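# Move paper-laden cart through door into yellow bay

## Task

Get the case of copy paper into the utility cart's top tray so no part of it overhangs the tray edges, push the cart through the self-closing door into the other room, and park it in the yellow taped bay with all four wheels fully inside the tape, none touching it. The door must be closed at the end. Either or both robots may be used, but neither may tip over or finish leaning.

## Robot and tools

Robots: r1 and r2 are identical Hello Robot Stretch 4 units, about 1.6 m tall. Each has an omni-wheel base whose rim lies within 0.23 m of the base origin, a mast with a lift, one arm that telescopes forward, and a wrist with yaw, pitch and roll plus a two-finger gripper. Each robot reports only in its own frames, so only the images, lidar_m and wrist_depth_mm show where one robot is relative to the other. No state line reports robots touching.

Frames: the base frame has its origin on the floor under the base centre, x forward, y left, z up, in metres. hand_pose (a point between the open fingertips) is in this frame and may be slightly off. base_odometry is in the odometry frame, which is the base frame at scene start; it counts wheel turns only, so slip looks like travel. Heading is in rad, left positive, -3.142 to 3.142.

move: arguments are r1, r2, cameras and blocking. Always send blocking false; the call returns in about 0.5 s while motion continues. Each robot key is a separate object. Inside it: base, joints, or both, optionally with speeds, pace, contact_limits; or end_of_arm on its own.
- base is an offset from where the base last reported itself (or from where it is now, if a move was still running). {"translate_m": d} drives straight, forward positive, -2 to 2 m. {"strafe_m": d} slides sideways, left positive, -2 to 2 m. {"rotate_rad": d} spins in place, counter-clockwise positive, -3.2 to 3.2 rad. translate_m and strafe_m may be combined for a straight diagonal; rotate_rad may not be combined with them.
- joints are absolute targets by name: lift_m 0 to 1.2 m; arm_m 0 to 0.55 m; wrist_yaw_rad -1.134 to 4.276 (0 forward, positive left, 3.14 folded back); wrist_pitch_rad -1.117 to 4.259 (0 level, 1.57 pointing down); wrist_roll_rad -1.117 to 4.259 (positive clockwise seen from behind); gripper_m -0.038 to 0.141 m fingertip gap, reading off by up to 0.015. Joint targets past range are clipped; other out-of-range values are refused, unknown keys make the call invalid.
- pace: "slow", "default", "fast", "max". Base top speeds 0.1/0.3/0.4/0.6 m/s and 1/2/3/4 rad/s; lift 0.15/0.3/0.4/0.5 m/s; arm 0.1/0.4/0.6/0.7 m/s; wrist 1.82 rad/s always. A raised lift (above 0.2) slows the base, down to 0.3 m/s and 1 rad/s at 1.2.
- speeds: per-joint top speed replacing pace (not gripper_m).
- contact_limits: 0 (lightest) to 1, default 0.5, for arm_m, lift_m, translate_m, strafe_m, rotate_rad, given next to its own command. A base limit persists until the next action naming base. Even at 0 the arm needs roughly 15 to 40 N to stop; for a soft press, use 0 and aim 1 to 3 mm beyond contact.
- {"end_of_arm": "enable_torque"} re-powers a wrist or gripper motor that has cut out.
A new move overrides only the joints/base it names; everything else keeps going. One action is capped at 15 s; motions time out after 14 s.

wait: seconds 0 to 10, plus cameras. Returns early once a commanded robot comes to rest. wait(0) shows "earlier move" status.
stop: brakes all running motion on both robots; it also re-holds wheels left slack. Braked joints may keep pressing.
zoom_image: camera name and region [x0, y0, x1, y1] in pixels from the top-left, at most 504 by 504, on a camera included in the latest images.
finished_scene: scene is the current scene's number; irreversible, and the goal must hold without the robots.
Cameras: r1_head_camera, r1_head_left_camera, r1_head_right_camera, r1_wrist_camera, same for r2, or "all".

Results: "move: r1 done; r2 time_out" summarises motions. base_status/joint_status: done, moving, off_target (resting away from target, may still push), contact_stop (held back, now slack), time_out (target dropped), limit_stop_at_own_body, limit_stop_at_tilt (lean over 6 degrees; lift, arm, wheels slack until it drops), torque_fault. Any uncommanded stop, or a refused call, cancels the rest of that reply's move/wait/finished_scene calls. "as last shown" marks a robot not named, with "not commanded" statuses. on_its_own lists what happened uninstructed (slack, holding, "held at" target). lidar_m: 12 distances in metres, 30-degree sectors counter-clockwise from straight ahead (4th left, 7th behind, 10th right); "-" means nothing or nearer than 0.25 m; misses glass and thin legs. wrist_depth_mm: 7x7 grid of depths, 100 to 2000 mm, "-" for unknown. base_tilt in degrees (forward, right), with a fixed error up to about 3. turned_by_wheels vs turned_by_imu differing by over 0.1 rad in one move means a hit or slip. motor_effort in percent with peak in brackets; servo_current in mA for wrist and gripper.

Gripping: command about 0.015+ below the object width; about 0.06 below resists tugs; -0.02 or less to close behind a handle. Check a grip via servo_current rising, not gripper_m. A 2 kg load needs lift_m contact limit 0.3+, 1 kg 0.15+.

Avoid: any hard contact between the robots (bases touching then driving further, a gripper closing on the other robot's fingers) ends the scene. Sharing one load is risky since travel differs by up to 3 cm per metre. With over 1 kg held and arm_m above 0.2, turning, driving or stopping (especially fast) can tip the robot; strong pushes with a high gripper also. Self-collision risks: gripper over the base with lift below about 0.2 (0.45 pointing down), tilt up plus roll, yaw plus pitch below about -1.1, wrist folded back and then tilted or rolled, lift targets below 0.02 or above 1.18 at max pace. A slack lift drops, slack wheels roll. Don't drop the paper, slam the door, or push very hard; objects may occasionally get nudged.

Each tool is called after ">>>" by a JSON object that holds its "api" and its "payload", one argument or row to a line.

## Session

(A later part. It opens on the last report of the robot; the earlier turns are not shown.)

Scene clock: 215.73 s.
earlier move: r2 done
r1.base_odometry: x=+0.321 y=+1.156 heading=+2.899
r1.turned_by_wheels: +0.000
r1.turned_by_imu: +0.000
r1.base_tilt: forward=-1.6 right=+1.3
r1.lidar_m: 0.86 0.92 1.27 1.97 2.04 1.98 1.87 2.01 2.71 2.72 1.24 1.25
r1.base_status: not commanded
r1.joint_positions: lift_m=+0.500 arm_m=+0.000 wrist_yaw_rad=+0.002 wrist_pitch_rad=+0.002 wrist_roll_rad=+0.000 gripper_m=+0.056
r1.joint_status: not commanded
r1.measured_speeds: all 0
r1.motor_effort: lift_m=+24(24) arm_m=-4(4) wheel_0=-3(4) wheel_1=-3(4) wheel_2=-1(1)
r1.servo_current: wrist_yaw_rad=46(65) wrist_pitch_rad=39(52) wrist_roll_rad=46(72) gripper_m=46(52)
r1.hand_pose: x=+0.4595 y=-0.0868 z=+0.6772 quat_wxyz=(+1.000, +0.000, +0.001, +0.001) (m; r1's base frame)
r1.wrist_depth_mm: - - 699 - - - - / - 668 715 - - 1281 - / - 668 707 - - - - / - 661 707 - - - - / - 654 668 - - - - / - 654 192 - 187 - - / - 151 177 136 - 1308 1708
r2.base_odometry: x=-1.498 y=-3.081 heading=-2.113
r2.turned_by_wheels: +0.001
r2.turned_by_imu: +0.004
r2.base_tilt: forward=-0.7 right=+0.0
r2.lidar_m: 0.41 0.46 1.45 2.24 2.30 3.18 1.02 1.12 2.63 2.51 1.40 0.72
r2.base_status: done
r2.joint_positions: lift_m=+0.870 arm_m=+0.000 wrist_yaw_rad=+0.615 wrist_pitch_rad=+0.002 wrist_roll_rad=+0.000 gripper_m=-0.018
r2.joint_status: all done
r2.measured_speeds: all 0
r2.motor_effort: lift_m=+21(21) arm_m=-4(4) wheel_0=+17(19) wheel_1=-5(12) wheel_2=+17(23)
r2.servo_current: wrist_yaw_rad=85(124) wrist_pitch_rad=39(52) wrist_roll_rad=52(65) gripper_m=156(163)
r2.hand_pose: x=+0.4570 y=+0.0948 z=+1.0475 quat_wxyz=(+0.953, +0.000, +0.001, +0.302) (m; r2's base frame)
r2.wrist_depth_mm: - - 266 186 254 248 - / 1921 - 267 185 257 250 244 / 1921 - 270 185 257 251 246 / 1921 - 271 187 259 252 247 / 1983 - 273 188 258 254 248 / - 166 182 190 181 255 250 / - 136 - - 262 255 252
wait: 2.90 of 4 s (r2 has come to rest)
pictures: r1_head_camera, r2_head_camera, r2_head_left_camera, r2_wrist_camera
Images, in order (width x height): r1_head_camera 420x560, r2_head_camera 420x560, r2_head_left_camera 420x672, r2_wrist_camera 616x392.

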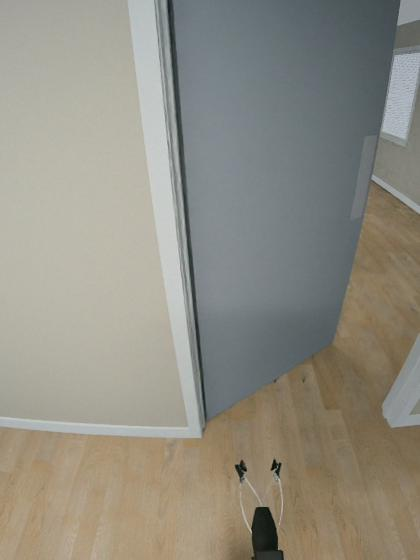

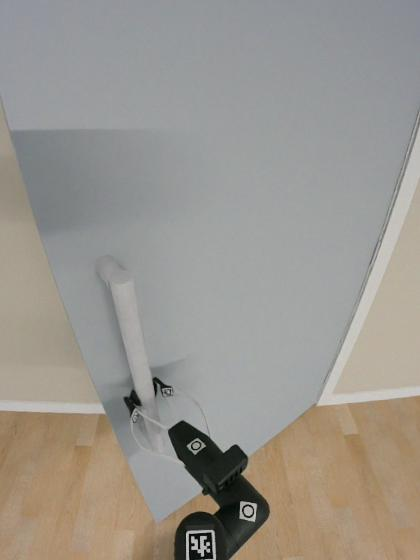

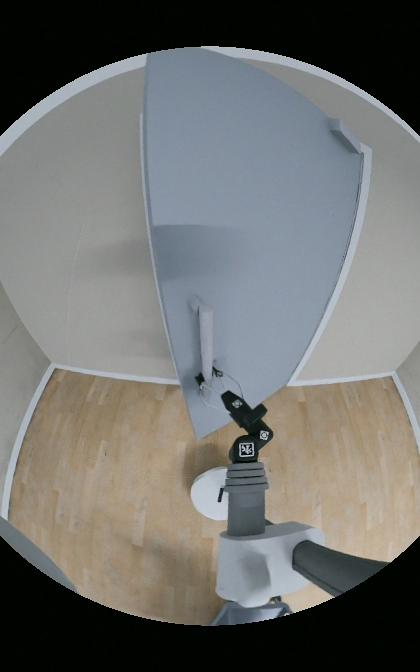

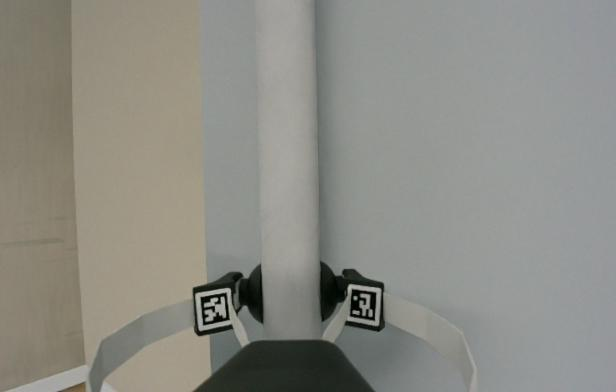

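>>> {"api": "move", "payload": {
  "blocking": false,
  "r2": {"base":{"translate_m":-0.109,"strafe_m":-0.184},"joints":{"wrist_yaw_rad":0.8},"speeds":{"wrist_yaw_rad":0.085},"pace":"slow"},
  "cameras": []
}}

>>> {"api": "wait", "payload": {
  "seconds": 4,
  "cameras": []
}}

>>> {"api": "move", "payload": {
  "blocking": false,
  "r2": {"base":{"translate_m":-0.069,"strafe_m":-0.203},"joints":{"wrist_yaw_rad":1.0},"speeds":{"wrist_yaw_rad":0.085},"pace":"slow"},
  "cameras": []
}}

>>> {"api": "wait", "payload": {
  "seconds": 4,
  "cameras": ["r2_head_camera","r2_wrist_camera","r1_head_camera","r2_head_left_camera"]
}}

>>> {"api": "move", "payload": {
  "blocking": false,
  "r2": {"base":{"translate_m":-0.028,"strafe_m":-0.212},"joints":{"wrist_yaw_rad":1.2},"speeds":{"wrist_yaw_rad":0.085},"pace":"slow"},
  "cameras": []
}}

>>> {"api": "wait", "payload": {
  "seconds": 4,
  "cameras": ["r2_head_camera","r2_wrist_camera","r1_head_camera","r2_head_left_camera"]
}}

Scene clock: 224.93 s.
move: r2 moving
r1: as last shown
r1.base_tilt: forward=-1.6 right=+1.2
r1.lidar_m: 0.88 0.92 1.26 1.96 2.05 1.99 1.89 2.00 2.71 2.74 1.27 1.27
r1.motor_effort: lift_m=+24(24) arm_m=-4(4) wheel_0=-3(4) wheel_1=-3(4) wheel_2=+0(1)
r1.servo_current: wrist_yaw_rad=46(65) wrist_pitch_rad=46(46) wrist_roll_rad=59(59) gripper_m=46(46)
r1.wrist_depth_mm: - - 715 - - - - / - 661 715 - - - - / - 668 715 - - - - / - 676 715 - - - - / - 661 668 - - - - / - 661 193 - 188 - - / - 150 178 136 - 1281 1661
r2.base_odometry: x=-1.504 y=-3.070 heading=-2.111
r2.turned_by_wheels: +0.002
r2.turned_by_imu: +0.003
r2.base_tilt: forward=-0.7 right=+0.0
r2.lidar_m: 0.40 0.43 1.43 2.25 2.34 3.24 1.04 1.13 2.61 2.50 1.40 0.74
r2.base_status: translate_m moving; strafe_m moving
r2.joint_positions: lift_m=+0.870 arm_m=+0.000 wrist_yaw_rad=+0.648 wrist_pitch_rad=+0.002 wrist_roll_rad=+0.000 gripper_m=-0.018
r2.joint_status: wrist_yaw_rad moving
r2.measured_speeds: translate_m=-0.024 strafe_m=-0.041 rotate_rad=+0.000 lift_m=+0.000 arm_m=+0.000 wrist_yaw_rad=+0.083 wrist_pitch_rad=+0.000 wrist_roll_rad=+0.000
r2.motor_effort: lift_m=+21(21) arm_m=-4(4) wheel_0=+13(19) wheel_1=-9(11) wheel_2=+19(19)
r2.servo_current: wrist_yaw_rad=52(111) wrist_pitch_rad=46(46) wrist_roll_rad=39(65) gripper_m=150(156)
r2.hand_pose: x=+0.4537 y=+0.1043 z=+1.0475 quat_wxyz=(+0.948, +0.000, +0.001, +0.318) (m; r2's base frame)
r2.wrist_depth_mm: - - 267 185 254 246 241 / - - 270 186 254 248 241 / - - 271 187 256 249 243 / - - 272 190 258 251 245 / - - 273 187 258 252 246 / - 1921 184 188 180 251 247 / - 133 - - 260 251 248
pictures: none
No camera images: "cameras" was empty.

Scene clock: 227.83 s.
earlier move: r2 done
r1.base_odometry: x=+0.321 y=+1.156 heading=+2.899
r1.turned_by_wheels: +0.000
r1.turned_by_imu: +0.000
r1.base_tilt: forward=-1.6 right=+1.3
r1.lidar_m: 0.87 0.89 1.27 1.96 2.03 1.99 1.89 2.01 2.71 2.73 1.27 1.25
r1.base_status: not commanded
r1.joint_positions: lift_m=+0.500 arm_m=+0.000 wrist_yaw_rad=+0.002 wrist_pitch_rad=+0.002 wrist_roll_rad=+0.000 gripper_m=+0.056
r1.joint_status: not commanded
r1.measured_speeds: all 0
r1.motor_effort: lift_m=+24(24) arm_m=-4(4) wheel_0=-3(4) wheel_1=-4(4) wheel_2=+0(1)
r1.servo_current: wrist_yaw_rad=52(72) wrist_pitch_rad=46(46) wrist_roll_rad=46(65) gripper_m=46(52)
r1.hand_pose: x=+0.4595 y=-0.0868 z=+0.6772 quat_wxyz=(+1.000, +0.000, +0.001, +0.001) (m; r1's base frame)
r1.wrist_depth_mm: - - 715 - - - - / - 654 715 - 1366 - - / - 668 715 - - - - / - 661 707 - - - - / - 654 676 - - - - / - 654 191 - 187 - - / - 150 178 137 - 1499 1618
r2.base_odometry: x=-1.599 y=-2.893 heading=-2.110
r2.turned_by_wheels: +0.001
r2.turned_by_imu: +0.005
r2.base_tilt: forward=-0.7 right=+0.0
r2.lidar_m: 0.53 0.39 1.60 2.41 2.51 3.46 0.91 1.07 2.41 2.32 1.50 0.90
r2.base_status: done
r2.joint_positions: lift_m=+0.870 arm_m=+0.000 wrist_yaw_rad=+0.819 wrist_pitch_rad=+0.002 wrist_roll_rad=+0.000 gripper_m=-0.018
r2.joint_status: all done
r2.measured_speeds: all 0
r2.on_its_own: wrist_yaw_rad is at rest, and its servo_current (117 mA) is outside its rest range (0 to 104 mA)
r2.motor_effort: lift_m=+21(21) arm_m=-4(4) wheel_0=+22(25) wheel_1=-2(11) wheel_2=+15(20)
r2.servo_current: wrist_yaw_rad=117(117) wrist_pitch_rad=39(52) wrist_roll_rad=52(65) gripper_m=150(163)
r2.hand_pose: x=+0.4317 y=+0.1510 z=+1.0475 quat_wxyz=(+0.917, +0.000, +0.001, +0.398) (m; r2's base frame)
r2.wrist_depth_mm: - - 270 257 254 246 239 / - - 271 191 254 247 240 / - - 274 186 256 248 241 / - - 274 191 258 249 243 / - - 277 191 258 251 245 / - - 183 189 180 252 245 / - - - - 259 251 248
wait: 2.90 of 4 s (r2 has come to rest)
pictures: none
No camera images: "cameras" was empty.

Scene clock: 228.33 s.
move: r2 moving
r1: as last shown
r1.base_tilt: forward=-1.5 right=+1.3
r1.lidar_m: 0.87 0.91 1.25 1.95 2.04 1.99 1.89 1.98 2.71 2.75 1.26 1.25
r1.motor_effort: lift_m=+24(24) arm_m=-4(4) wheel_0=-3(3) wheel_1=-4(4) wheel_2=+0(1)
r1.servo_current: wrist_yaw_rad=52(65) wrist_pitch_rad=46(46) wrist_roll_rad=46(65) gripper_m=39(46)
r1.wrist_depth_mm: - - 699 - - - - / - 661 715 - 1366 - - / - 668 715 - - - - / - 668 715 - - - - / - 661 668 - - - - / - 661 193 - 187 - - / - 151 178 136 - 1499 1661
r2.base_odometry: x=-1.608 y=-2.883 heading=-2.108
r2.turned_by_wheels: +0.002
r2.turned_by_imu: +0.004
r2.base_tilt: forward=-0.7 right=+0.0
r2.lidar_m: 0.53 0.41 1.58 2.43 2.53 3.48 0.92 1.06 2.42 2.29 1.57 0.91
r2.base_status: translate_m moving; strafe_m moving
r2.joint_positions: lift_m=+0.870 arm_m=+0.000 wrist_yaw_rad=+0.852 wrist_pitch_rad=+0.002 wrist_roll_rad=+0.000 gripper_m=-0.018
r2.joint_status: wrist_yaw_rad moving
r2.measured_speeds: translate_m=-0.016 strafe_m=-0.047 rotate_rad=+0.001 lift_m=+0.000 arm_m=+0.000 wrist_yaw_rad=+0.082 wrist_pitch_rad=+0.000 wrist_roll_rad=+0.000
r2.motor_effort: lift_m=+21(21) arm_m=-4(4) wheel_0=+22(25) wheel_1=-7(8) wheel_2=+18(18)
r2.servo_current: wrist_yaw_rad=46(130) wrist_pitch_rad=46(46) wrist_roll_rad=46(52) gripper_m=156(156)
r2.hand_pose: x=+0.4266 y=+0.1595 z=+1.0475 quat_wxyz=(+0.911, +0.000, +0.001, +0.413) (m; r2's base frame)
r2.wrist_depth_mm: - - 270 189 253 244 237 / - - 273 185 253 245 238 / - - 274 186 255 246 240 / - - 276 189 257 247 241 / - - 278 189 257 249 241 / - - 183 190 181 250 244 / - 145 - - 260 248 245
pictures: none
No camera images: "cameras" was empty.

Scene clock: 231.23 s.
earlier move: r2 off_target
r1.base_odometry: x=+0.321 y=+1.156 heading=+2.899
r1.turned_by_wheels: +0.000
r1.turned_by_imu: +0.000
r1.base_tilt: forward=-1.6 right=+1.3
r1.lidar_m: 0.87 0.93 1.25 1.96 2.07 1.98 1.89 1.98 2.72 2.75 1.28 1.22
r1.base_status: not commanded
r1.joint_positions: lift_m=+0.500 arm_m=+0.000 wrist_yaw_rad=+0.002 wrist_pitch_rad=+0.002 wrist_roll_rad=+0.000 gripper_m=+0.056
r1.joint_status: not commanded
r1.measured_speeds: all 0
r1.motor_effort: lift_m=+24(24) arm_m=-4(4) wheel_0=-3(4) wheel_1=-3(4) wheel_2=+0(1)
r1.servo_current: wrist_yaw_rad=59(65) wrist_pitch_rad=46(52) wrist_roll_rad=52(72) gripper_m=39(46)
r1.hand_pose: x=+0.4595 y=-0.0868 z=+0.6772 quat_wxyz=(+1.000, +0.000, +0.001, +0.001) (m; r1's base frame)
r1.wrist_depth_mm: - - 707 - - - - / - 668 723 - - - - / - 661 707 - - - - / - 661 707 - - - - / - 661 676 - - - - / - 654 192 - 187 - - / - 151 182 137 1499 1499 1618
r2.base_odometry: x=-1.738 y=-2.730 heading=-2.107
r2.turned_by_wheels: +0.001
r2.turned_by_imu: +0.007
r2.base_tilt: forward=-0.7 right=+0.0
r2.lidar_m: 0.58 0.39 1.70 2.61 2.76 0.89 0.89 3.01 2.19 2.13 1.62 1.17
r2.base_status: done
r2.joint_positions: lift_m=+0.870 arm_m=+0.000 wrist_yaw_rad=+1.025 wrist_pitch_rad=+0.002 wrist_roll_rad=+0.000 gripper_m=-0.018
r2.joint_status: wrist_yaw_rad off_target (ended at +1.024, target +1.000)
r2.measured_speeds: all 0
r2.on_its_own: wrist_yaw_rad is at rest, and its servo_current (150 mA) is outside its rest range (0 to 104 mA)
r2.motor_effort: lift_m=+21(21) arm_m=-3(4) wheel_0=+26(29) wheel_1=+2(8) wheel_2=+13(18)
r2.servo_current: wrist_yaw_rad=150(169) wrist_pitch_rad=39(46) wrist_roll_rad=46(59) gripper_m=143(163)
r2.hand_pose: x=+0.3953 y=+0.2011 z=+1.0475 quat_wxyz=(+0.872, +0.000, +0.001, +0.490) (m; r2's base frame)
r2.wrist_depth_mm: - - 272 257 251 244 236 / - - 274 191 254 245 237 / - - 276 260 256 245 238 / - - 278 262 257 246 241 / - - 278 211 257 248 241 / - - 185 190 185 249 243 / - - - - 258 247 244
wait: 2.90 of 4 s (r2 has come to rest)
pictures: r1_head_camera, r2_head_camera, r2_head_left_camera, r2_wrist_camera
Images, in order (width x height): r1_head_camera 420x560, r2_head_camera 420x560, r2_head_left_camera 420x672, r2_wrist_camera 616x392.

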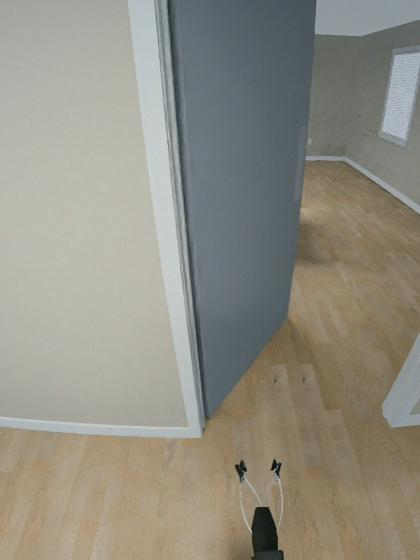

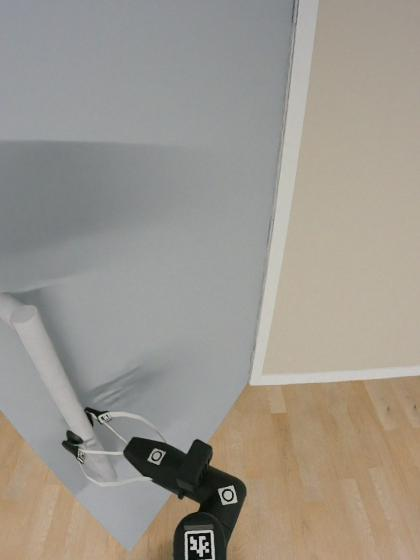

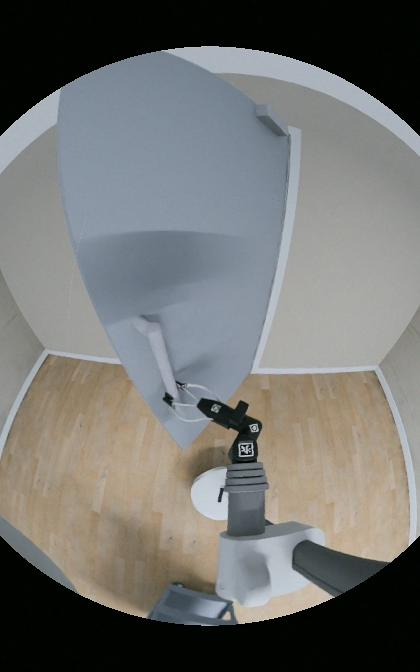

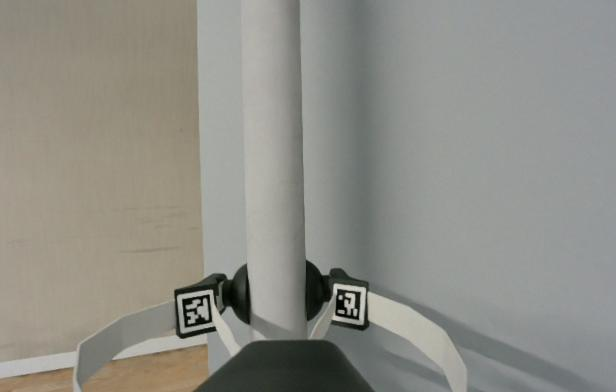

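Scene clock: 231.73 s.
move: r2 moving
r1: as last shown
r1.lidar_m: 0.87 0.91 1.25 1.96 2.04 1.99 1.89 2.00 2.69 2.74 1.28 1.27
r1.motor_effort: lift_m=+24(24) arm_m=-4(4) wheel_0=-3(3) wheel_1=-3(4) wheel_2=+0(1)
r1.servo_current: wrist_yaw_rad=33(59) wrist_pitch_rad=39(52) wrist_roll_rad=46(59) gripper_m=39(46)
r1.wrist_depth_mm: - - 707 - - - - / - 668 715 - - - - / - 654 715 - - - - / - 661 707 - - - - / - 668 676 - - - - / - 654 193 - 188 - - / - 150 182 137 1499 1464 1618
r2.base_odometry: x=-1.749 y=-2.722 heading=-2.104
r2.turned_by_wheels: +0.003
r2.turned_by_imu: +0.003
r2.base_tilt: forward=-0.7 right=+0.0
r2.lidar_m: 0.56 0.37 1.69 2.64 2.75 0.89 0.91 2.94 2.20 2.11 1.65 1.20
r2.base_status: translate_m moving; strafe_m moving
r2.joint_positions: lift_m=+0.870 arm_m=+0.000 wrist_yaw_rad=+1.058 wrist_pitch_rad=+0.002 wrist_roll_rad=+0.000 gripper_m=-0.018
r2.joint_status: wrist_yaw_rad moving
r2.measured_speeds: translate_m=-0.006 strafe_m=-0.053 rotate_rad=+0.000 lift_m=+0.000 arm_m=+0.000 wrist_yaw_rad=+0.084 wrist_pitch_rad=+0.000 wrist_roll_rad=+0.000
r2.motor_effort: lift_m=+21(21) arm_m=-2(3) wheel_0=+26(29) wheel_1=-2(4) wheel_2=+14(14)
r2.servo_current: wrist_yaw_rad=169(195) wrist_pitch_rad=46(46) wrist_roll_rad=52(52) gripper_m=143(156)
r2.hand_pose: x=+0.3885 y=+0.2084 z=+1.0475 quat_wxyz=(+0.863, +0.000, +0.001, +0.505) (m; r2's base frame)
r2.wrist_depth_mm: - - 274 257 252 242 234 / - - 276 189 253 243 235 / - - 278 259 254 244 236 / - - 279 202 255 246 237 / - - 282 202 257 248 239 / - - 183 191 182 249 239 / - 158 - - 258 246 242
pictures: none
No camera images: "cameras" was empty.

Scene clock: 234.57 s.
earlier move: r2 done
r1.base_odometry: x=+0.321 y=+1.156 heading=+2.899
r1.turned_by_wheels: +0.000
r1.turned_by_imu: +0.000
r1.base_tilt: forward=-1.6 right=+1.2
r1.lidar_m: 0.85 0.92 1.25 1.96 2.04 1.97 1.89 2.00 2.73 2.74 1.27 1.24
r1.base_status: not commanded
r1.joint_positions: lift_m=+0.500 arm_m=+0.000 wrist_yaw_rad=+0.002 wrist_pitch_rad=+0.002 wrist_roll_rad=+0.000 gripper_m=+0.056
r1.joint_status: not commanded
r1.measured_speeds: all 0
r1.motor_effort: lift_m=+24(24) arm_m=-4(4) wheel_0=-3(4) wheel_1=-3(4) wheel_2=+0(1)
r1.servo_current: wrist_yaw_rad=39(72) wrist_pitch_rad=39(52) wrist_roll_rad=39(65) gripper_m=46(52)
r1.hand_pose: x=+0.4595 y=-0.0868 z=+0.6772 quat_wxyz=(+1.000, +0.000, +0.001, +0.001) (m; r1's base frame)
r1.wrist_depth_mm: - - 707 - - 1281 - / - 668 707 - - - - / - 661 715 - - - - / - 676 707 - - - - / - 654 668 - - - - / - 647 193 - 188 - - / - 151 177 137 - 1308 1661
r2.base_odometry: x=-1.906 y=-2.598 heading=-2.106
r2.turned_by_wheels: -0.002
r2.turned_by_imu: +0.005
r2.base_tilt: forward=-0.7 right=+0.1
r2.lidar_m: 1.01 0.92 0.90 2.81 2.97 0.92 0.93 2.66 1.97 1.91 1.64 1.22
r2.base_status: done
r2.joint_positions: lift_m=+0.870 arm_m=+0.000 wrist_yaw_rad=+1.197 wrist_pitch_rad=+0.002 wrist_roll_rad=+0.000 gripper_m=-0.019
r2.joint_status: all done
r2.measured_speeds: all 0
r2.motor_effort: lift_m=+20(21) arm_m=+4(4) wheel_0=+4(32) wheel_1=-4(8) wheel_2=+7(15)
r2.servo_current: wrist_yaw_rad=52(208) wrist_pitch_rad=39(46) wrist_roll_rad=39(59) gripper_m=91(156)
r2.hand_pose: x=+0.3576 y=+0.2366 z=+1.0476 quat_wxyz=(+0.826, +0.000, +0.001, +0.563) (m; r2's base frame)
r2.wrist_depth_mm: - - - - - - - / - - - - - - - / - - - - 707 - - / - - - - 707 - - / - - - - - - - / - - 186 200 170 - - / - - - - - - -
wait: 2.83 of 4 s (r2 has come to rest)
pictures: r1_head_camera, r2_head_camera, r2_head_left_camera, r2_wrist_camera
Images, in order (width x height): r1_head_camera 420x560, r2_head_camera 420x560, r2_head_left_camera 420x672, r2_wrist_camera 616x392.

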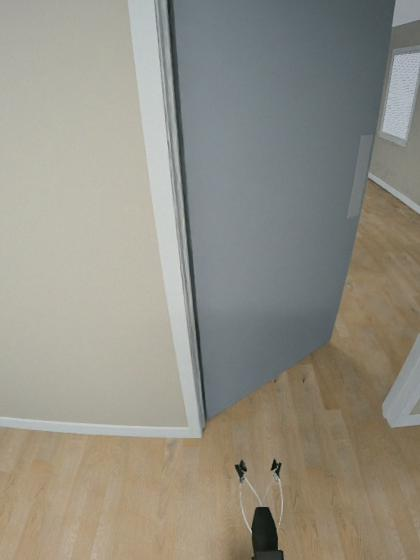

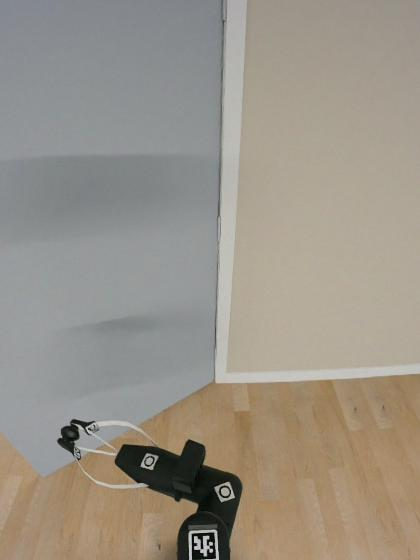

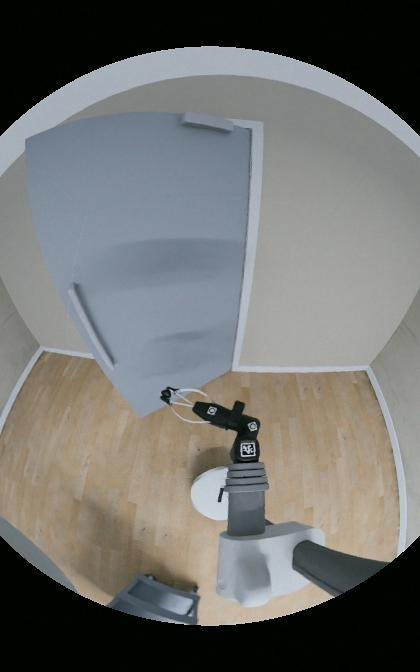

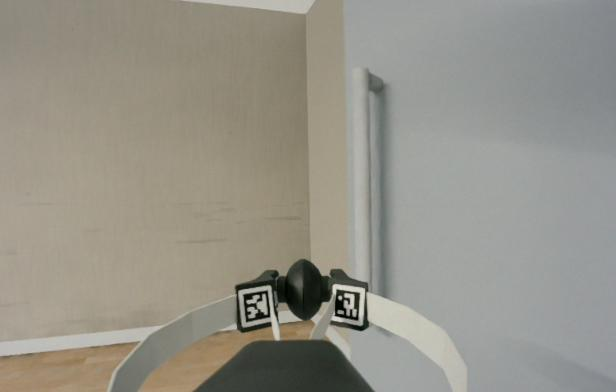

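>>> {"api": "move", "payload": {
  "blocking": false,
  "r2": {"base":{"strafe_m":0.979},"joints":{"wrist_yaw_rad":0,"gripper_m":0.1}},
  "cameras": []
}}

>>> {"api": "wait", "payload": {
  "seconds": 6,
  "cameras": ["r2_head_camera","r2_wrist_camera"]
}}

Scene clock: 273.20 s.
move: r2 moving
r1: as last shown
r1.lidar_m: 0.88 0.90 1.26 1.96 2.05 1.98 1.89 2.01 2.72 2.75 1.27 0.99
r1.motor_effort: lift_m=+24(24) arm_m=-4(4) wheel_0=-3(3) wheel_1=-3(4) wheel_2=+0(1)
r1.servo_current: wrist_yaw_rad=52(52) wrist_pitch_rad=39(46) wrist_roll_rad=39(52) gripper_m=46(46)
r1.wrist_depth_mm: - - 707 - - - - / - 661 715 - - - - / - 661 715 - - - - / - 676 715 - - - - / - 654 715 - - - - / - 654 192 - 188 - - / - 151 189 137 - - -
r2.base_odometry: x=-1.875 y=-2.617 heading=-2.106
r2.turned_by_wheels: +0.000
r2.turned_by_imu: +0.001
r2.base_tilt: forward=-0.7 right=+0.1
r2.lidar_m: 1.16 1.25 1.78 2.79 2.94 0.90 0.92 2.69 2.02 1.94 1.64 1.24
r2.base_status: strafe_m moving
r2.joint_positions: lift_m=+0.870 arm_m=+0.000 wrist_yaw_rad=+0.635 wrist_pitch_rad=+0.002 wrist_roll_rad=+0.000 gripper_m=+0.005
r2.joint_status: wrist_yaw_rad moving; gripper_m moving
r2.measured_speeds: translate_m=+0.001 strafe_m=+0.141 rotate_rad=-0.005 lift_m=+0.000 arm_m=+0.000 wrist_yaw_rad=-1.746 wrist_pitch_rad=+0.000 wrist_roll_rad=+0.000
r2.motor_effort: lift_m=+20(20) arm_m=+3(4) wheel_0=-12(12) wheel_1=+10(11) wheel_2=+0(6)
r2.servo_current: wrist_yaw_rad=85(98) wrist_pitch_rad=39(46) wrist_roll_rad=52(52) gripper_m=72(98)
r2.hand_pose: x=+0.4549 y=+0.1008 z=+1.0476 quat_wxyz=(+0.950, +0.000, +0.001, +0.312) (m; r2's base frame)
r2.wrist_depth_mm: - - - - - - - / - - - - - - - / - - - - - - - / - - - - - - - / - - - 217 - - - / - - 185 192 174 - - / - - - - - - -
pictures: none
No camera images: "cameras" was empty.

Scene clock: 277.30 s.
earlier move: r2 done
r1.base_odometry: x=+0.321 y=+1.156 heading=+2.899
r1.turned_by_wheels: +0.000
r1.turned_by_imu: +0.000
r1.base_tilt: forward=-1.6 right=+1.2
r1.lidar_m: 0.88 0.92 1.26 1.95 2.03 1.98 1.89 1.98 2.71 2.73 1.25 1.01
r1.base_status: not commanded
r1.joint_positions: lift_m=+0.500 arm_m=+0.000 wrist_yaw_rad=+0.002 wrist_pitch_rad=+0.002 wrist_roll_rad=+0.000 gripper_m=+0.056
r1.joint_status: not commanded
r1.measured_speeds: all 0
r1.motor_effort: lift_m=+24(24) arm_m=-4(4) wheel_0=-3(4) wheel_1=-3(4) wheel_2=+0(1)
r1.servo_current: wrist_yaw_rad=52(72) wrist_pitch_rad=52(52) wrist_roll_rad=39(65) gripper_m=39(52)
r1.hand_pose: x=+0.4595 y=-0.0868 z=+0.6772 quat_wxyz=(+1.000, +0.000, +0.001, +0.001) (m; r1's base frame)
r1.wrist_depth_mm: - - 707 - - - - / - 668 715 - - - - / - 661 715 - - - - / - 668 707 - - - - / - 654 715 - - - - / - 668 192 - 187 - - / - 151 189 137 - - -
r2.base_odometry: x=-1.064 y=-3.098 heading=-2.106
r2.turned_by_wheels: +0.000
r2.turned_by_imu: +0.001
r2.base_tilt: forward=-0.7 right=+0.1
r2.lidar_m: 1.16 1.28 1.79 1.84 1.95 2.76 1.24 0.93 3.01 2.89 1.67 1.26
r2.base_status: done
r2.joint_positions: lift_m=+0.870 arm_m=+0.000 wrist_yaw_rad=+0.003 wrist_pitch_rad=+0.002 wrist_roll_rad=+0.000 gripper_m=+0.100
r2.joint_status: all done
r2.measured_speeds: all 0
r2.motor_effort: lift_m=+20(20) arm_m=+4(4) wheel_0=-1(16) wheel_1=+2(12) wheel_2=+0(6)
r2.servo_current: wrist_yaw_rad=39(130) wrist_pitch_rad=39(46) wrist_roll_rad=46(59) gripper_m=46(117)
r2.hand_pose: x=+0.4595 y=-0.0866 z=+1.0476 quat_wxyz=(+1.000, +0.000, +0.001, +0.001) (m; r2's base frame)
r2.wrist_depth_mm: - - - - - - - / - - - - - - - / - - - - - - - / - - - - - - - / - - - 976 - - - / - - 187 991 185 - - / - - - - - - -
wait: 4.10 of 6 s (r2 has come to rest)
pictures: r2_head_camera, r2_wrist_camera
Images, in order (width x height): r2_head_camera 420x560, r2_wrist_camera 616x392.

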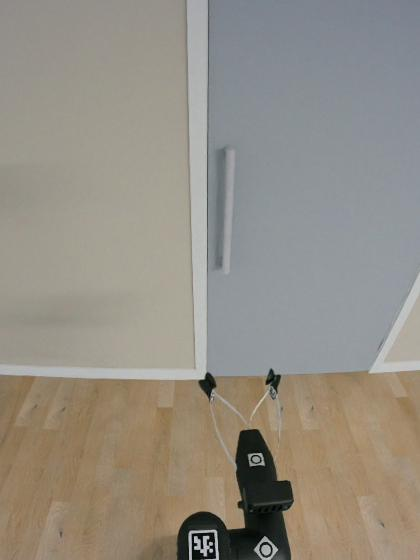

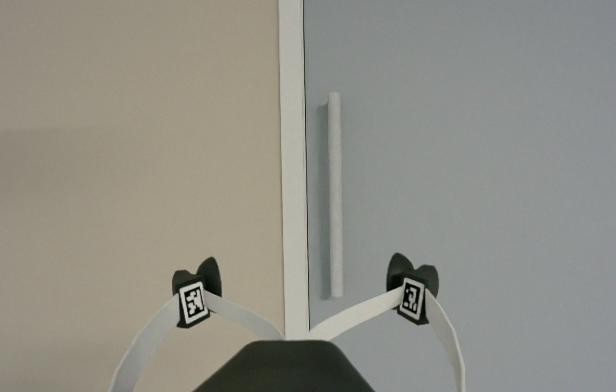

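>>> {"api": "move", "payload": {
  "blocking": false,
  "r2": {"base":{"rotate_rad":-0.07}},
  "cameras": []
}}

>>> {"api": "wait", "payload": {
  "seconds": 1,
  "cameras": []
}}

>>> {"api": "move", "payload": {
  "blocking": false,
  "r2": {"base":{"translate_m":0.65}},
  "cameras": []
}}

>>> {"api": "wait", "payload": {
  "seconds": 4,
  "cameras": ["r2_wrist_camera"]
}}

Scene clock: 285.10 s.
move: r2 moving
r1: as last shown
r1.base_tilt: forward=-1.6 right=+1.3
r1.lidar_m: 0.88 0.90 1.27 1.94 2.04 1.99 1.88 1.99 2.72 2.72 1.27 1.00
r1.motor_effort: lift_m=+24(24) arm_m=-4(4) wheel_0=-2(3) wheel_1=-3(4) wheel_2=+0(0)
r1.servo_current: wrist_yaw_rad=59(65) wrist_pitch_rad=39(46) wrist_roll_rad=52(59) gripper_m=39(46)
r1.wrist_depth_mm: - - 707 - - - - / - 654 707 - - - - / - 661 707 - - - - / - 668 715 - - - - / - 661 715 - - - - / - 661 192 - 187 - - / - 151 189 137 - - -
r2.base_odometry: x=-1.064 y=-3.098 heading=-2.175
r2.turned_by_wheels: -0.069
r2.turned_by_imu: -0.067
r2.base_tilt: forward=-0.7 right=+0.0
r2.lidar_m: 1.15 1.26 1.65 1.85 1.93 2.58 1.38 0.93 1.26 2.88 1.80 1.28
r2.base_status: rotate_rad moving
r2.joint_positions: lift_m=+0.870 arm_m=+0.000 wrist_yaw_rad=+0.003 wrist_pitch_rad=+0.002 wrist_roll_rad=+0.000 gripper_m=+0.100
r2.joint_status: not commanded
r2.measured_speeds: all 0
r2.motor_effort: lift_m=+20(20) arm_m=+4(4) wheel_0=+9(9) wheel_1=+4(8) wheel_2=+6(9)
r2.servo_current: wrist_yaw_rad=46(52) wrist_pitch_rad=33(46) wrist_roll_rad=46(52) gripper_m=52(59)
r2.hand_pose: x=+0.4595 y=-0.0867 z=+1.0476 quat_wxyz=(+1.000, +0.000, +0.001, +0.001) (m; r2's base frame)
r2.wrist_depth_mm: - - - - - - - / - - - 976 - - - / - - - 991 - - - / - - - 917 - - - / - - - - - - - / - - 189 - 185 - - / - - - - - - -
pictures: none
No camera images: "cameras" was empty.

Scene clock: 285.27 s.
earlier move: r2 done
r1.base_odometry: x=+0.321 y=+1.156 heading=+2.899
r1.turned_by_wheels: +0.000
r1.turned_by_imu: +0.000
r1.base_tilt: forward=-1.6 right=+1.2
r1.lidar_m: 0.88 0.91 1.25 1.96 2.04 1.96 1.89 1.98 2.68 2.73 1.28 1.00
r1.base_status: not commanded
r1.joint_positions: lift_m=+0.500 arm_m=+0.000 wrist_yaw_rad=+0.002 wrist_pitch_rad=+0.002 wrist_roll_rad=+0.000 gripper_m=+0.056
r1.joint_status: not commanded
r1.measured_speeds: all 0
r1.motor_effort: lift_m=+24(24) arm_m=-4(4) wheel_0=-3(3) wheel_1=-3(4) wheel_2=+0(0)
r1.servo_current: wrist_yaw_rad=46(65) wrist_pitch_rad=39(46) wrist_roll_rad=39(59) gripper_m=46(46)
r1.hand_pose: x=+0.4595 y=-0.0868 z=+0.6772 quat_wxyz=(+1.000, +0.000, +0.001, +0.001) (m; r1's base frame)
r1.wrist_depth_mm: - - 707 - - - - / - 661 723 - - - - / - 676 715 - - - - / - 668 715 - - - - / - 661 723 - - - - / - 654 192 - 187 - - / - 151 189 136 - - -
r2.base_odometry: x=-1.064 y=-3.098 heading=-2.175
r2.turned_by_wheels: +0.000
r2.turned_by_imu: +0.000
r2.base_tilt: forward=-0.7 right=+0.1
r2.lidar_m: 1.12 1.27 1.64 1.85 1.93 2.58 1.38 0.93 1.23 2.90 1.83 1.27
r2.base_status: done
r2.joint_positions: lift_m=+0.870 arm_m=+0.000 wrist_yaw_rad=+0.003 wrist_pitch_rad=+0.002 wrist_roll_rad=+0.000 gripper_m=+0.100
r2.joint_status: not commanded
r2.measured_speeds: all 0
r2.motor_effort: lift_m=+20(20) arm_m=+4(4) wheel_0=+3(9) wheel_1=+4(8) wheel_2=+5(9)
r2.servo_current: wrist_yaw_rad=46(52) wrist_pitch_rad=39(46) wrist_roll_rad=59(59) gripper_m=52(59)
r2.hand_pose: x=+0.4595 y=-0.0867 z=+1.0476 quat_wxyz=(+1.000, +0.000, +0.001, +0.001) (m; r2's base frame)
r2.wrist_depth_mm: - - - - - - - / - - - 976 - - - / - - - 976 - - - / - - - - - - - / - - - - - - - / - - 189 - 185 - - / - - - - - - -
wait: 0.17 of 1 s (r2 has come to rest)
pictures: none
No camera images: "cameras" was empty.

Scene clock: 285.77 s.
move: r2 moving
r1: as last shown
r1.base_tilt: forward=-1.6 right=+1.3
r1.lidar_m: 0.87 0.90 1.25 1.96 2.03 2.00 1.87 2.00 2.70 2.75 1.27 1.00
r1.motor_effort: lift_m=+24(24) arm_m=-4(4) wheel_0=-3(3) wheel_1=-4(4) wheel_2=+0(1)
r1.servo_current: wrist_yaw_rad=46(59) wrist_pitch_rad=46(52) wrist_roll_rad=52(59) gripper_m=39(46)
r1.wrist_depth_mm: - - 707 - - - - / - 661 715 - - - - / - 668 707 - - - - / - 661 707 - - - - / - 661 715 - - - - / - 661 191 - 188 - - / - 151 189 137 - - -
r2.base_odometry: x=-1.082 y=-3.124 heading=-2.175
r2.turned_by_wheels: +0.000
r2.turned_by_imu: +0.000
r2.base_tilt: forward=-0.6 right=+0.1
r2.lidar_m: 1.13 1.22 1.65 1.85 1.88 2.57 1.39 0.92 1.30 2.89 1.74 1.25
r2.base_status: translate_m moving
r2.joint_positions: lift_m=+0.870 arm_m=+0.000 wrist_yaw_rad=+0.003 wrist_pitch_rad=+0.002 wrist_roll_rad=+0.000 gripper_m=+0.100
r2.joint_status: not commanded
r2.measured_speeds: translate_m=+0.120 strafe_m=-0.001 rotate_rad=+0.003 lift_m=+0.000 arm_m=+0.000 wrist_yaw_rad=+0.000 wrist_pitch_rad=+0.000 wrist_roll_rad=+0.000
r2.motor_effort: lift_m=+20(20) arm_m=+4(4) wheel_0=+6(10) wheel_1=+6(9) wheel_2=-11(12)
r2.servo_current: wrist_yaw_rad=39(52) wrist_pitch_rad=46(46) wrist_roll_rad=46(59) gripper_m=46(59)
r2.hand_pose: x=+0.4595 y=-0.0867 z=+1.0476 quat_wxyz=(+1.000, +0.000, +0.001, +0.001) (m; r2's base frame)
r2.wrist_depth_mm: - - - - - - - / - - - - - - - / - - - 891 - - - / - - - 960 - - - / - - 960 960 - - - / - - 187 162 186 - - / - - - - - - -
pictures: none
No camera images: "cameras" was empty.

Scene clock: 288.93 s.
earlier move: r2 done
r1.base_odometry: x=+0.321 y=+1.156 heading=+2.899
r1.turned_by_wheels: +0.000
r1.turned_by_imu: +0.000
r1.base_tilt: forward=-1.6 right=+1.3
r1.lidar_m: 0.87 0.90 1.22 1.96 2.04 1.97 1.87 1.99 2.70 2.75 1.23 1.01
r1.base_status: not commanded
r1.joint_positions: lift_m=+0.500 arm_m=+0.000 wrist_yaw_rad=+0.002 wrist_pitch_rad=+0.002 wrist_roll_rad=+0.000 gripper_m=+0.056
r1.joint_status: not commanded
r1.measured_speeds: all 0
r1.motor_effort: lift_m=+24(24) arm_m=-4(4) wheel_0=-3(4) wheel_1=-3(4) wheel_2=+0(1)
r1.servo_current: wrist_yaw_rad=39(72) wrist_pitch_rad=46(52) wrist_roll_rad=52(72) gripper_m=46(52)
r1.hand_pose: x=+0.4595 y=-0.0868 z=+0.6772 quat_wxyz=(+1.000, +0.000, +0.001, +0.001) (m; r1's base frame)
r1.wrist_depth_mm: - - 707 - - - - / - 668 715 - - - - / - 668 715 - - - - / - 676 723 - - - - / - 654 715 - - - - / - 654 192 - 188 - - / - 151 189 137 - - -
r2.base_odometry: x=-1.433 y=-3.633 heading=-2.175
r2.turned_by_wheels: +0.000
r2.turned_by_imu: +0.001
r2.base_tilt: forward=-0.7 right=+0.1
r2.lidar_m: 0.49 0.58 0.80 1.87 1.94 2.57 1.75 1.52 3.02 2.59 0.86 0.59
r2.base_status: done
r2.joint_positions: lift_m=+0.870 arm_m=+0.000 wrist_yaw_rad=+0.003 wrist_pitch_rad=+0.002 wrist_roll_rad=+0.000 gripper_m=+0.100
r2.joint_status: not commanded
r2.measured_speeds: all 0
r2.motor_effort: lift_m=+20(20) arm_m=+3(4) wheel_0=+2(11) wheel_1=+2(9) wheel_2=-3(15)
r2.servo_current: wrist_yaw_rad=46(59) wrist_pitch_rad=46(46) wrist_roll_rad=39(59) gripper_m=52(59)
r2.hand_pose: x=+0.4595 y=-0.0867 z=+1.0476 quat_wxyz=(+1.000, +0.000, +0.001, +0.001) (m; r2's base frame)
r2.wrist_depth_mm: 340 327 340 338 338 338 338 / 342 329 342 340 342 340 342 / 342 330 343 343 345 343 342 / 345 332 347 345 345 343 343 / 347 334 349 345 345 347 345 / 347 338 197 351 195 349 347 / 351 340 351 - 351 351 349
wait: 3.17 of 4 s (r2 has come to rest)
pictures: r2_wrist_camera
Images, in order (width x height): r2_wrist_camera 616x392.

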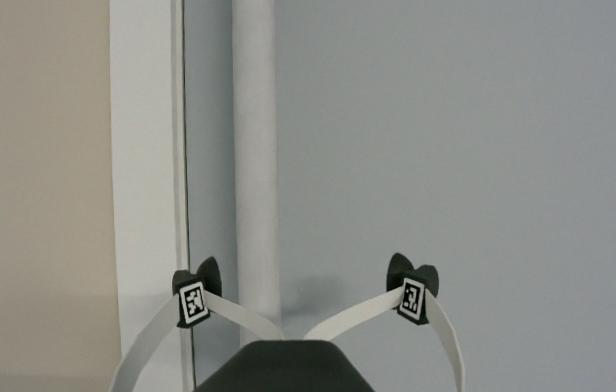

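>>> {"api": "move", "payload": {
  "blocking": false,
  "r2": {"base":{"translate_m":0.08,"strafe_m":0.037},"pace":"slow"},
  "cameras": []
}}

>>> {"api": "wait", "payload": {
  "seconds": 3,
  "cameras": ["r2_wrist_camera"]
}}

>>> {"api": "move", "payload": {
  "blocking": false,
  "r2": {"joints":{"gripper_m":-0.03}},
  "cameras": []
}}

>>> {"api": "wait", "payload": {
  "seconds": 2,
  "cameras": ["r2_wrist_camera"]
}}

Scene clock: 296.67 s.
move: r2 moving
r1: as last shown
r1.lidar_m: 0.88 0.92 1.24 1.96 2.04 1.97 1.88 1.99 2.71 2.75 1.25 1.01
r1.motor_effort: lift_m=+24(24) arm_m=-4(4) wheel_0=-3(4) wheel_1=-4(4) wheel_2=+0(1)
r1.servo_current: wrist_yaw_rad=39(65) wrist_pitch_rad=46(52) wrist_roll_rad=39(65) gripper_m=39(46)
r1.wrist_depth_mm: - - 715 - - - - / - 676 715 - - - - / - 668 715 - - - - / - 668 707 - - - - / - 654 723 - - - - / - 654 192 - 187 - - / - 151 189 137 - - -
r2.base_odometry: x=-1.436 y=-3.646 heading=-2.175
r2.turned_by_wheels: +0.000
r2.turned_by_imu: +0.001
r2.base_tilt: forward=-0.7 right=+0.1
r2.lidar_m: 0.47 0.55 0.79 1.86 1.92 2.58 1.73 1.54 3.03 2.55 0.79 0.56
r2.base_status: translate_m moving; strafe_m moving
r2.joint_positions: lift_m=+0.870 arm_m=+0.000 wrist_yaw_rad=+0.003 wrist_pitch_rad=+0.002 wrist_roll_rad=+0.000 gripper_m=+0.100
r2.joint_status: not commanded
r2.measured_speeds: translate_m=+0.048 strafe_m=+0.023 rotate_rad=-0.001 lift_m=+0.000 arm_m=+0.000 wrist_yaw_rad=+0.000 wrist_pitch_rad=+0.000 wrist_roll_rad=+0.000
r2.motor_effort: lift_m=+20(20) arm_m=+3(4) wheel_0=+4(8) wheel_1=+7(9) wheel_2=-10(10)
r2.servo_current: wrist_yaw_rad=46(59) wrist_pitch_rad=39(46) wrist_roll_rad=33(59) gripper_m=52(59)
r2.hand_pose: x=+0.4595 y=-0.0867 z=+1.0476 quat_wxyz=(+1.000, +0.000, +0.001, +0.001) (m; r2's base frame)
r2.wrist_depth_mm: 330 317 329 329 329 329 327 / 330 319 330 330 330 330 330 / 334 320 334 334 332 332 332 / 336 322 334 336 332 332 334 / 338 325 338 336 338 336 334 / 340 325 198 338 197 338 338 / 342 327 342 - 338 342 342
pictures: none
No camera images: "cameras" was empty.

Scene clock: 298.23 s.
earlier move: r2 done
r1.base_odometry: x=+0.321 y=+1.156 heading=+2.899
r1.turned_by_wheels: +0.000
r1.turned_by_imu: +0.000
r1.base_tilt: forward=-1.6 right=+1.3
r1.lidar_m: 0.86 0.91 1.24 1.98 2.06 1.97 1.88 1.95 2.67 2.75 1.27 1.00
r1.base_status: not commanded
r1.joint_positions: lift_m=+0.500 arm_m=+0.000 wrist_yaw_rad=+0.002 wrist_pitch_rad=+0.002 wrist_roll_rad=+0.000 gripper_m=+0.056
r1.joint_status: not commanded
r1.measured_speeds: all 0
r1.motor_effort: lift_m=+24(24) arm_m=-4(4) wheel_0=-3(4) wheel_1=-3(4) wheel_2=+0(1)
r1.servo_current: wrist_yaw_rad=72(72) wrist_pitch_rad=46(52) wrist_roll_rad=46(65) gripper_m=39(52)
r1.hand_pose: x=+0.4595 y=-0.0868 z=+0.6772 quat_wxyz=(+1.000, +0.000, +0.001, +0.001) (m; r1's base frame)
r1.wrist_depth_mm: - - 699 - - - - / - 661 707 - - - - / - 668 715 - - - - / - 668 715 - - - - / - 661 707 - - - - / - 668 191 - 187 - - / - 151 189 137 - - -
r2.base_odometry: x=-1.448 y=-3.719 heading=-2.175
r2.turned_by_wheels: +0.000
r2.turned_by_imu: +0.000
r2.base_tilt: forward=-0.7 right=+0.1
r2.lidar_m: 0.42 0.49 0.68 1.69 1.91 2.56 1.82 1.62 3.07 2.25 0.74 0.51
r2.base_status: done
r2.joint_positions: lift_m=+0.870 arm_m=+0.000 wrist_yaw_rad=+0.003 wrist_pitch_rad=+0.002 wrist_roll_rad=+0.000 gripper_m=+0.100
r2.joint_status: not commanded
r2.measured_speeds: all 0
r2.motor_effort: lift_m=+20(20) arm_m=+4(4) wheel_0=+4(9) wheel_1=+5(9) wheel_2=-6(10)
r2.servo_current: wrist_yaw_rad=39(59) wrist_pitch_rad=39(46) wrist_roll_rad=46(59) gripper_m=52(59)
r2.hand_pose: x=+0.4595 y=-0.0867 z=+1.0476 quat_wxyz=(+1.000, +0.000, +0.001, +0.001) (m; r2's base frame)
r2.wrist_depth_mm: 262 249 260 187 260 259 260 / 263 249 262 184 263 263 260 / 264 251 265 185 264 264 263 / 267 252 266 186 266 266 265 / 268 254 266 189 267 266 265 / 268 255 204 187 196 268 267 / 270 257 270 - 271 271 268
wait: 1.57 of 3 s (r2 has come to rest)
pictures: r2_wrist_camera
Images, in order (width x height): r2_wrist_camera 616x392.

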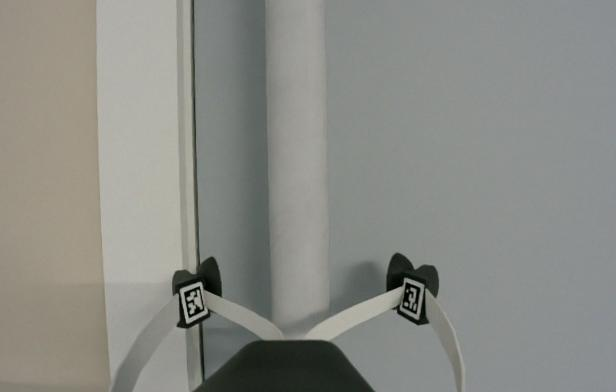

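Scene clock: 298.73 s.
move: r2 moving
r1: as last shown
r1.lidar_m: 0.88 0.92 1.24 1.95 2.06 1.98 1.88 2.01 2.72 2.74 1.22 1.01
r1.motor_effort: lift_m=+24(24) arm_m=-4(4) wheel_0=-3(3) wheel_1=-3(4) wheel_2=+0(1)
r1.servo_current: wrist_yaw_rad=72(72) wrist_pitch_rad=39(46) wrist_roll_rad=52(65) gripper_m=46(46)
r1.wrist_depth_mm: - - 707 - - - - / - 668 723 - - - - / - 668 715 - - - - / - 668 715 - - - - / - 654 715 - - - - / - 661 192 - 187 - - / - 151 189 136 - - -
r2.base_odometry: x=-1.448 y=-3.719 heading=-2.175
r2.turned_by_wheels: +0.000
r2.turned_by_imu: +0.000
r2.base_tilt: forward=-0.6 right=+0.0
r2.lidar_m: 0.42 0.50 0.69 1.66 1.93 2.56 1.82 1.58 3.07 2.23 0.74 0.51
r2.base_status: not commanded
r2.joint_positions: lift_m=+0.870 arm_m=+0.000 wrist_yaw_rad=+0.003 wrist_pitch_rad=+0.002 wrist_roll_rad=+0.000 gripper_m=+0.083
r2.joint_status: gripper_m moving
r2.measured_speeds: all 0
r2.motor_effort: lift_m=+20(20) arm_m=+3(4) wheel_0=+4(4) wheel_1=+5(5) wheel_2=-6(6)
r2.servo_current: wrist_yaw_rad=46(52) wrist_pitch_rad=39(46) wrist_roll_rad=46(65) gripper_m=85(98)
r2.hand_pose: x=+0.4595 y=-0.0867 z=+1.0476 quat_wxyz=(+1.000, +0.000, +0.001, +0.001) (m; r2's base frame)
r2.wrist_depth_mm: 260 248 260 187 260 260 259 / 262 250 263 183 262 263 262 / 264 252 265 184 264 263 263 / 266 252 265 186 265 265 264 / 267 254 266 189 266 266 266 / 271 256 198 188 192 266 267 / 270 257 271 - 270 270 271
pictures: none
No camera images: "cameras" was empty.

Scene clock: 300.23 s.
earlier move: r2 done
r1.base_odometry: x=+0.321 y=+1.156 heading=+2.899
r1.turned_by_wheels: +0.000
r1.turned_by_imu: +0.000
r1.base_tilt: forward=-1.6 right=+1.3
r1.lidar_m: 0.86 0.91 1.24 1.95 2.05 2.00 1.89 2.00 2.71 2.74 1.25 1.01
r1.base_status: not commanded
r1.joint_positions: lift_m=+0.500 arm_m=+0.000 wrist_yaw_rad=+0.002 wrist_pitch_rad=+0.002 wrist_roll_rad=+0.000 gripper_m=+0.056
r1.joint_status: not commanded
r1.measured_speeds: all 0
r1.motor_effort: lift_m=+24(24) arm_m=-4(4) wheel_0=-3(4) wheel_1=-3(4) wheel_2=+0(1)
r1.servo_current: wrist_yaw_rad=39(72) wrist_pitch_rad=39(52) wrist_roll_rad=59(78) gripper_m=39(46)
r1.hand_pose: x=+0.4595 y=-0.0868 z=+0.6772 quat_wxyz=(+1.000, +0.000, +0.001, +0.001) (m; r1's base frame)
r1.wrist_depth_mm: - - 707 - - - - / - 661 707 - - - - / - 661 707 - - - - / - 661 707 - - - - / - 668 723 - - - - / - 661 191 - 187 - - / - 151 189 137 - - -
r2.base_odometry: x=-1.449 y=-3.720 heading=-2.175
r2.turned_by_wheels: +0.000
r2.turned_by_imu: +0.001
r2.base_tilt: forward=-0.6 right=+0.1
r2.lidar_m: 0.40 0.48 0.69 1.71 1.92 2.57 1.79 1.61 3.07 2.24 0.74 0.53
r2.base_status: not commanded
r2.joint_positions: lift_m=+0.870 arm_m=+0.000 wrist_yaw_rad=+0.004 wrist_pitch_rad=+0.002 wrist_roll_rad=+0.000 gripper_m=-0.028
r2.joint_status: all done
r2.measured_speeds: all 0
r2.motor_effort: lift_m=+20(20) arm_m=-4(5) wheel_0=-2(4) wheel_1=+2(5) wheel_2=+7(7)
r2.servo_current: wrist_yaw_rad=52(59) wrist_pitch_rad=39(46) wrist_roll_rad=52(65) gripper_m=169(351)
r2.hand_pose: x=+0.4597 y=-0.0862 z=+1.0476 quat_wxyz=(+1.000, +0.000, +0.001, +0.002) (m; r2's base frame)
r2.wrist_depth_mm: 259 246 255 178 254 254 253 / 260 247 257 187 256 256 254 / 262 249 258 180 257 256 255 / 265 250 260 181 259 258 257 / 266 252 262 182 259 259 260 / 268 253 186 182 178 260 259 / 270 255 264 - 263 265 262
wait: 1.50 of 2 s (r2 has come to rest)
pictures: r2_wrist_camera
Images, in order (width x height): r2_wrist_camera 616x392.

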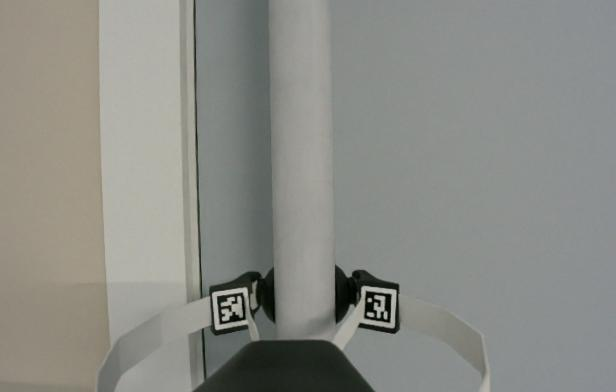

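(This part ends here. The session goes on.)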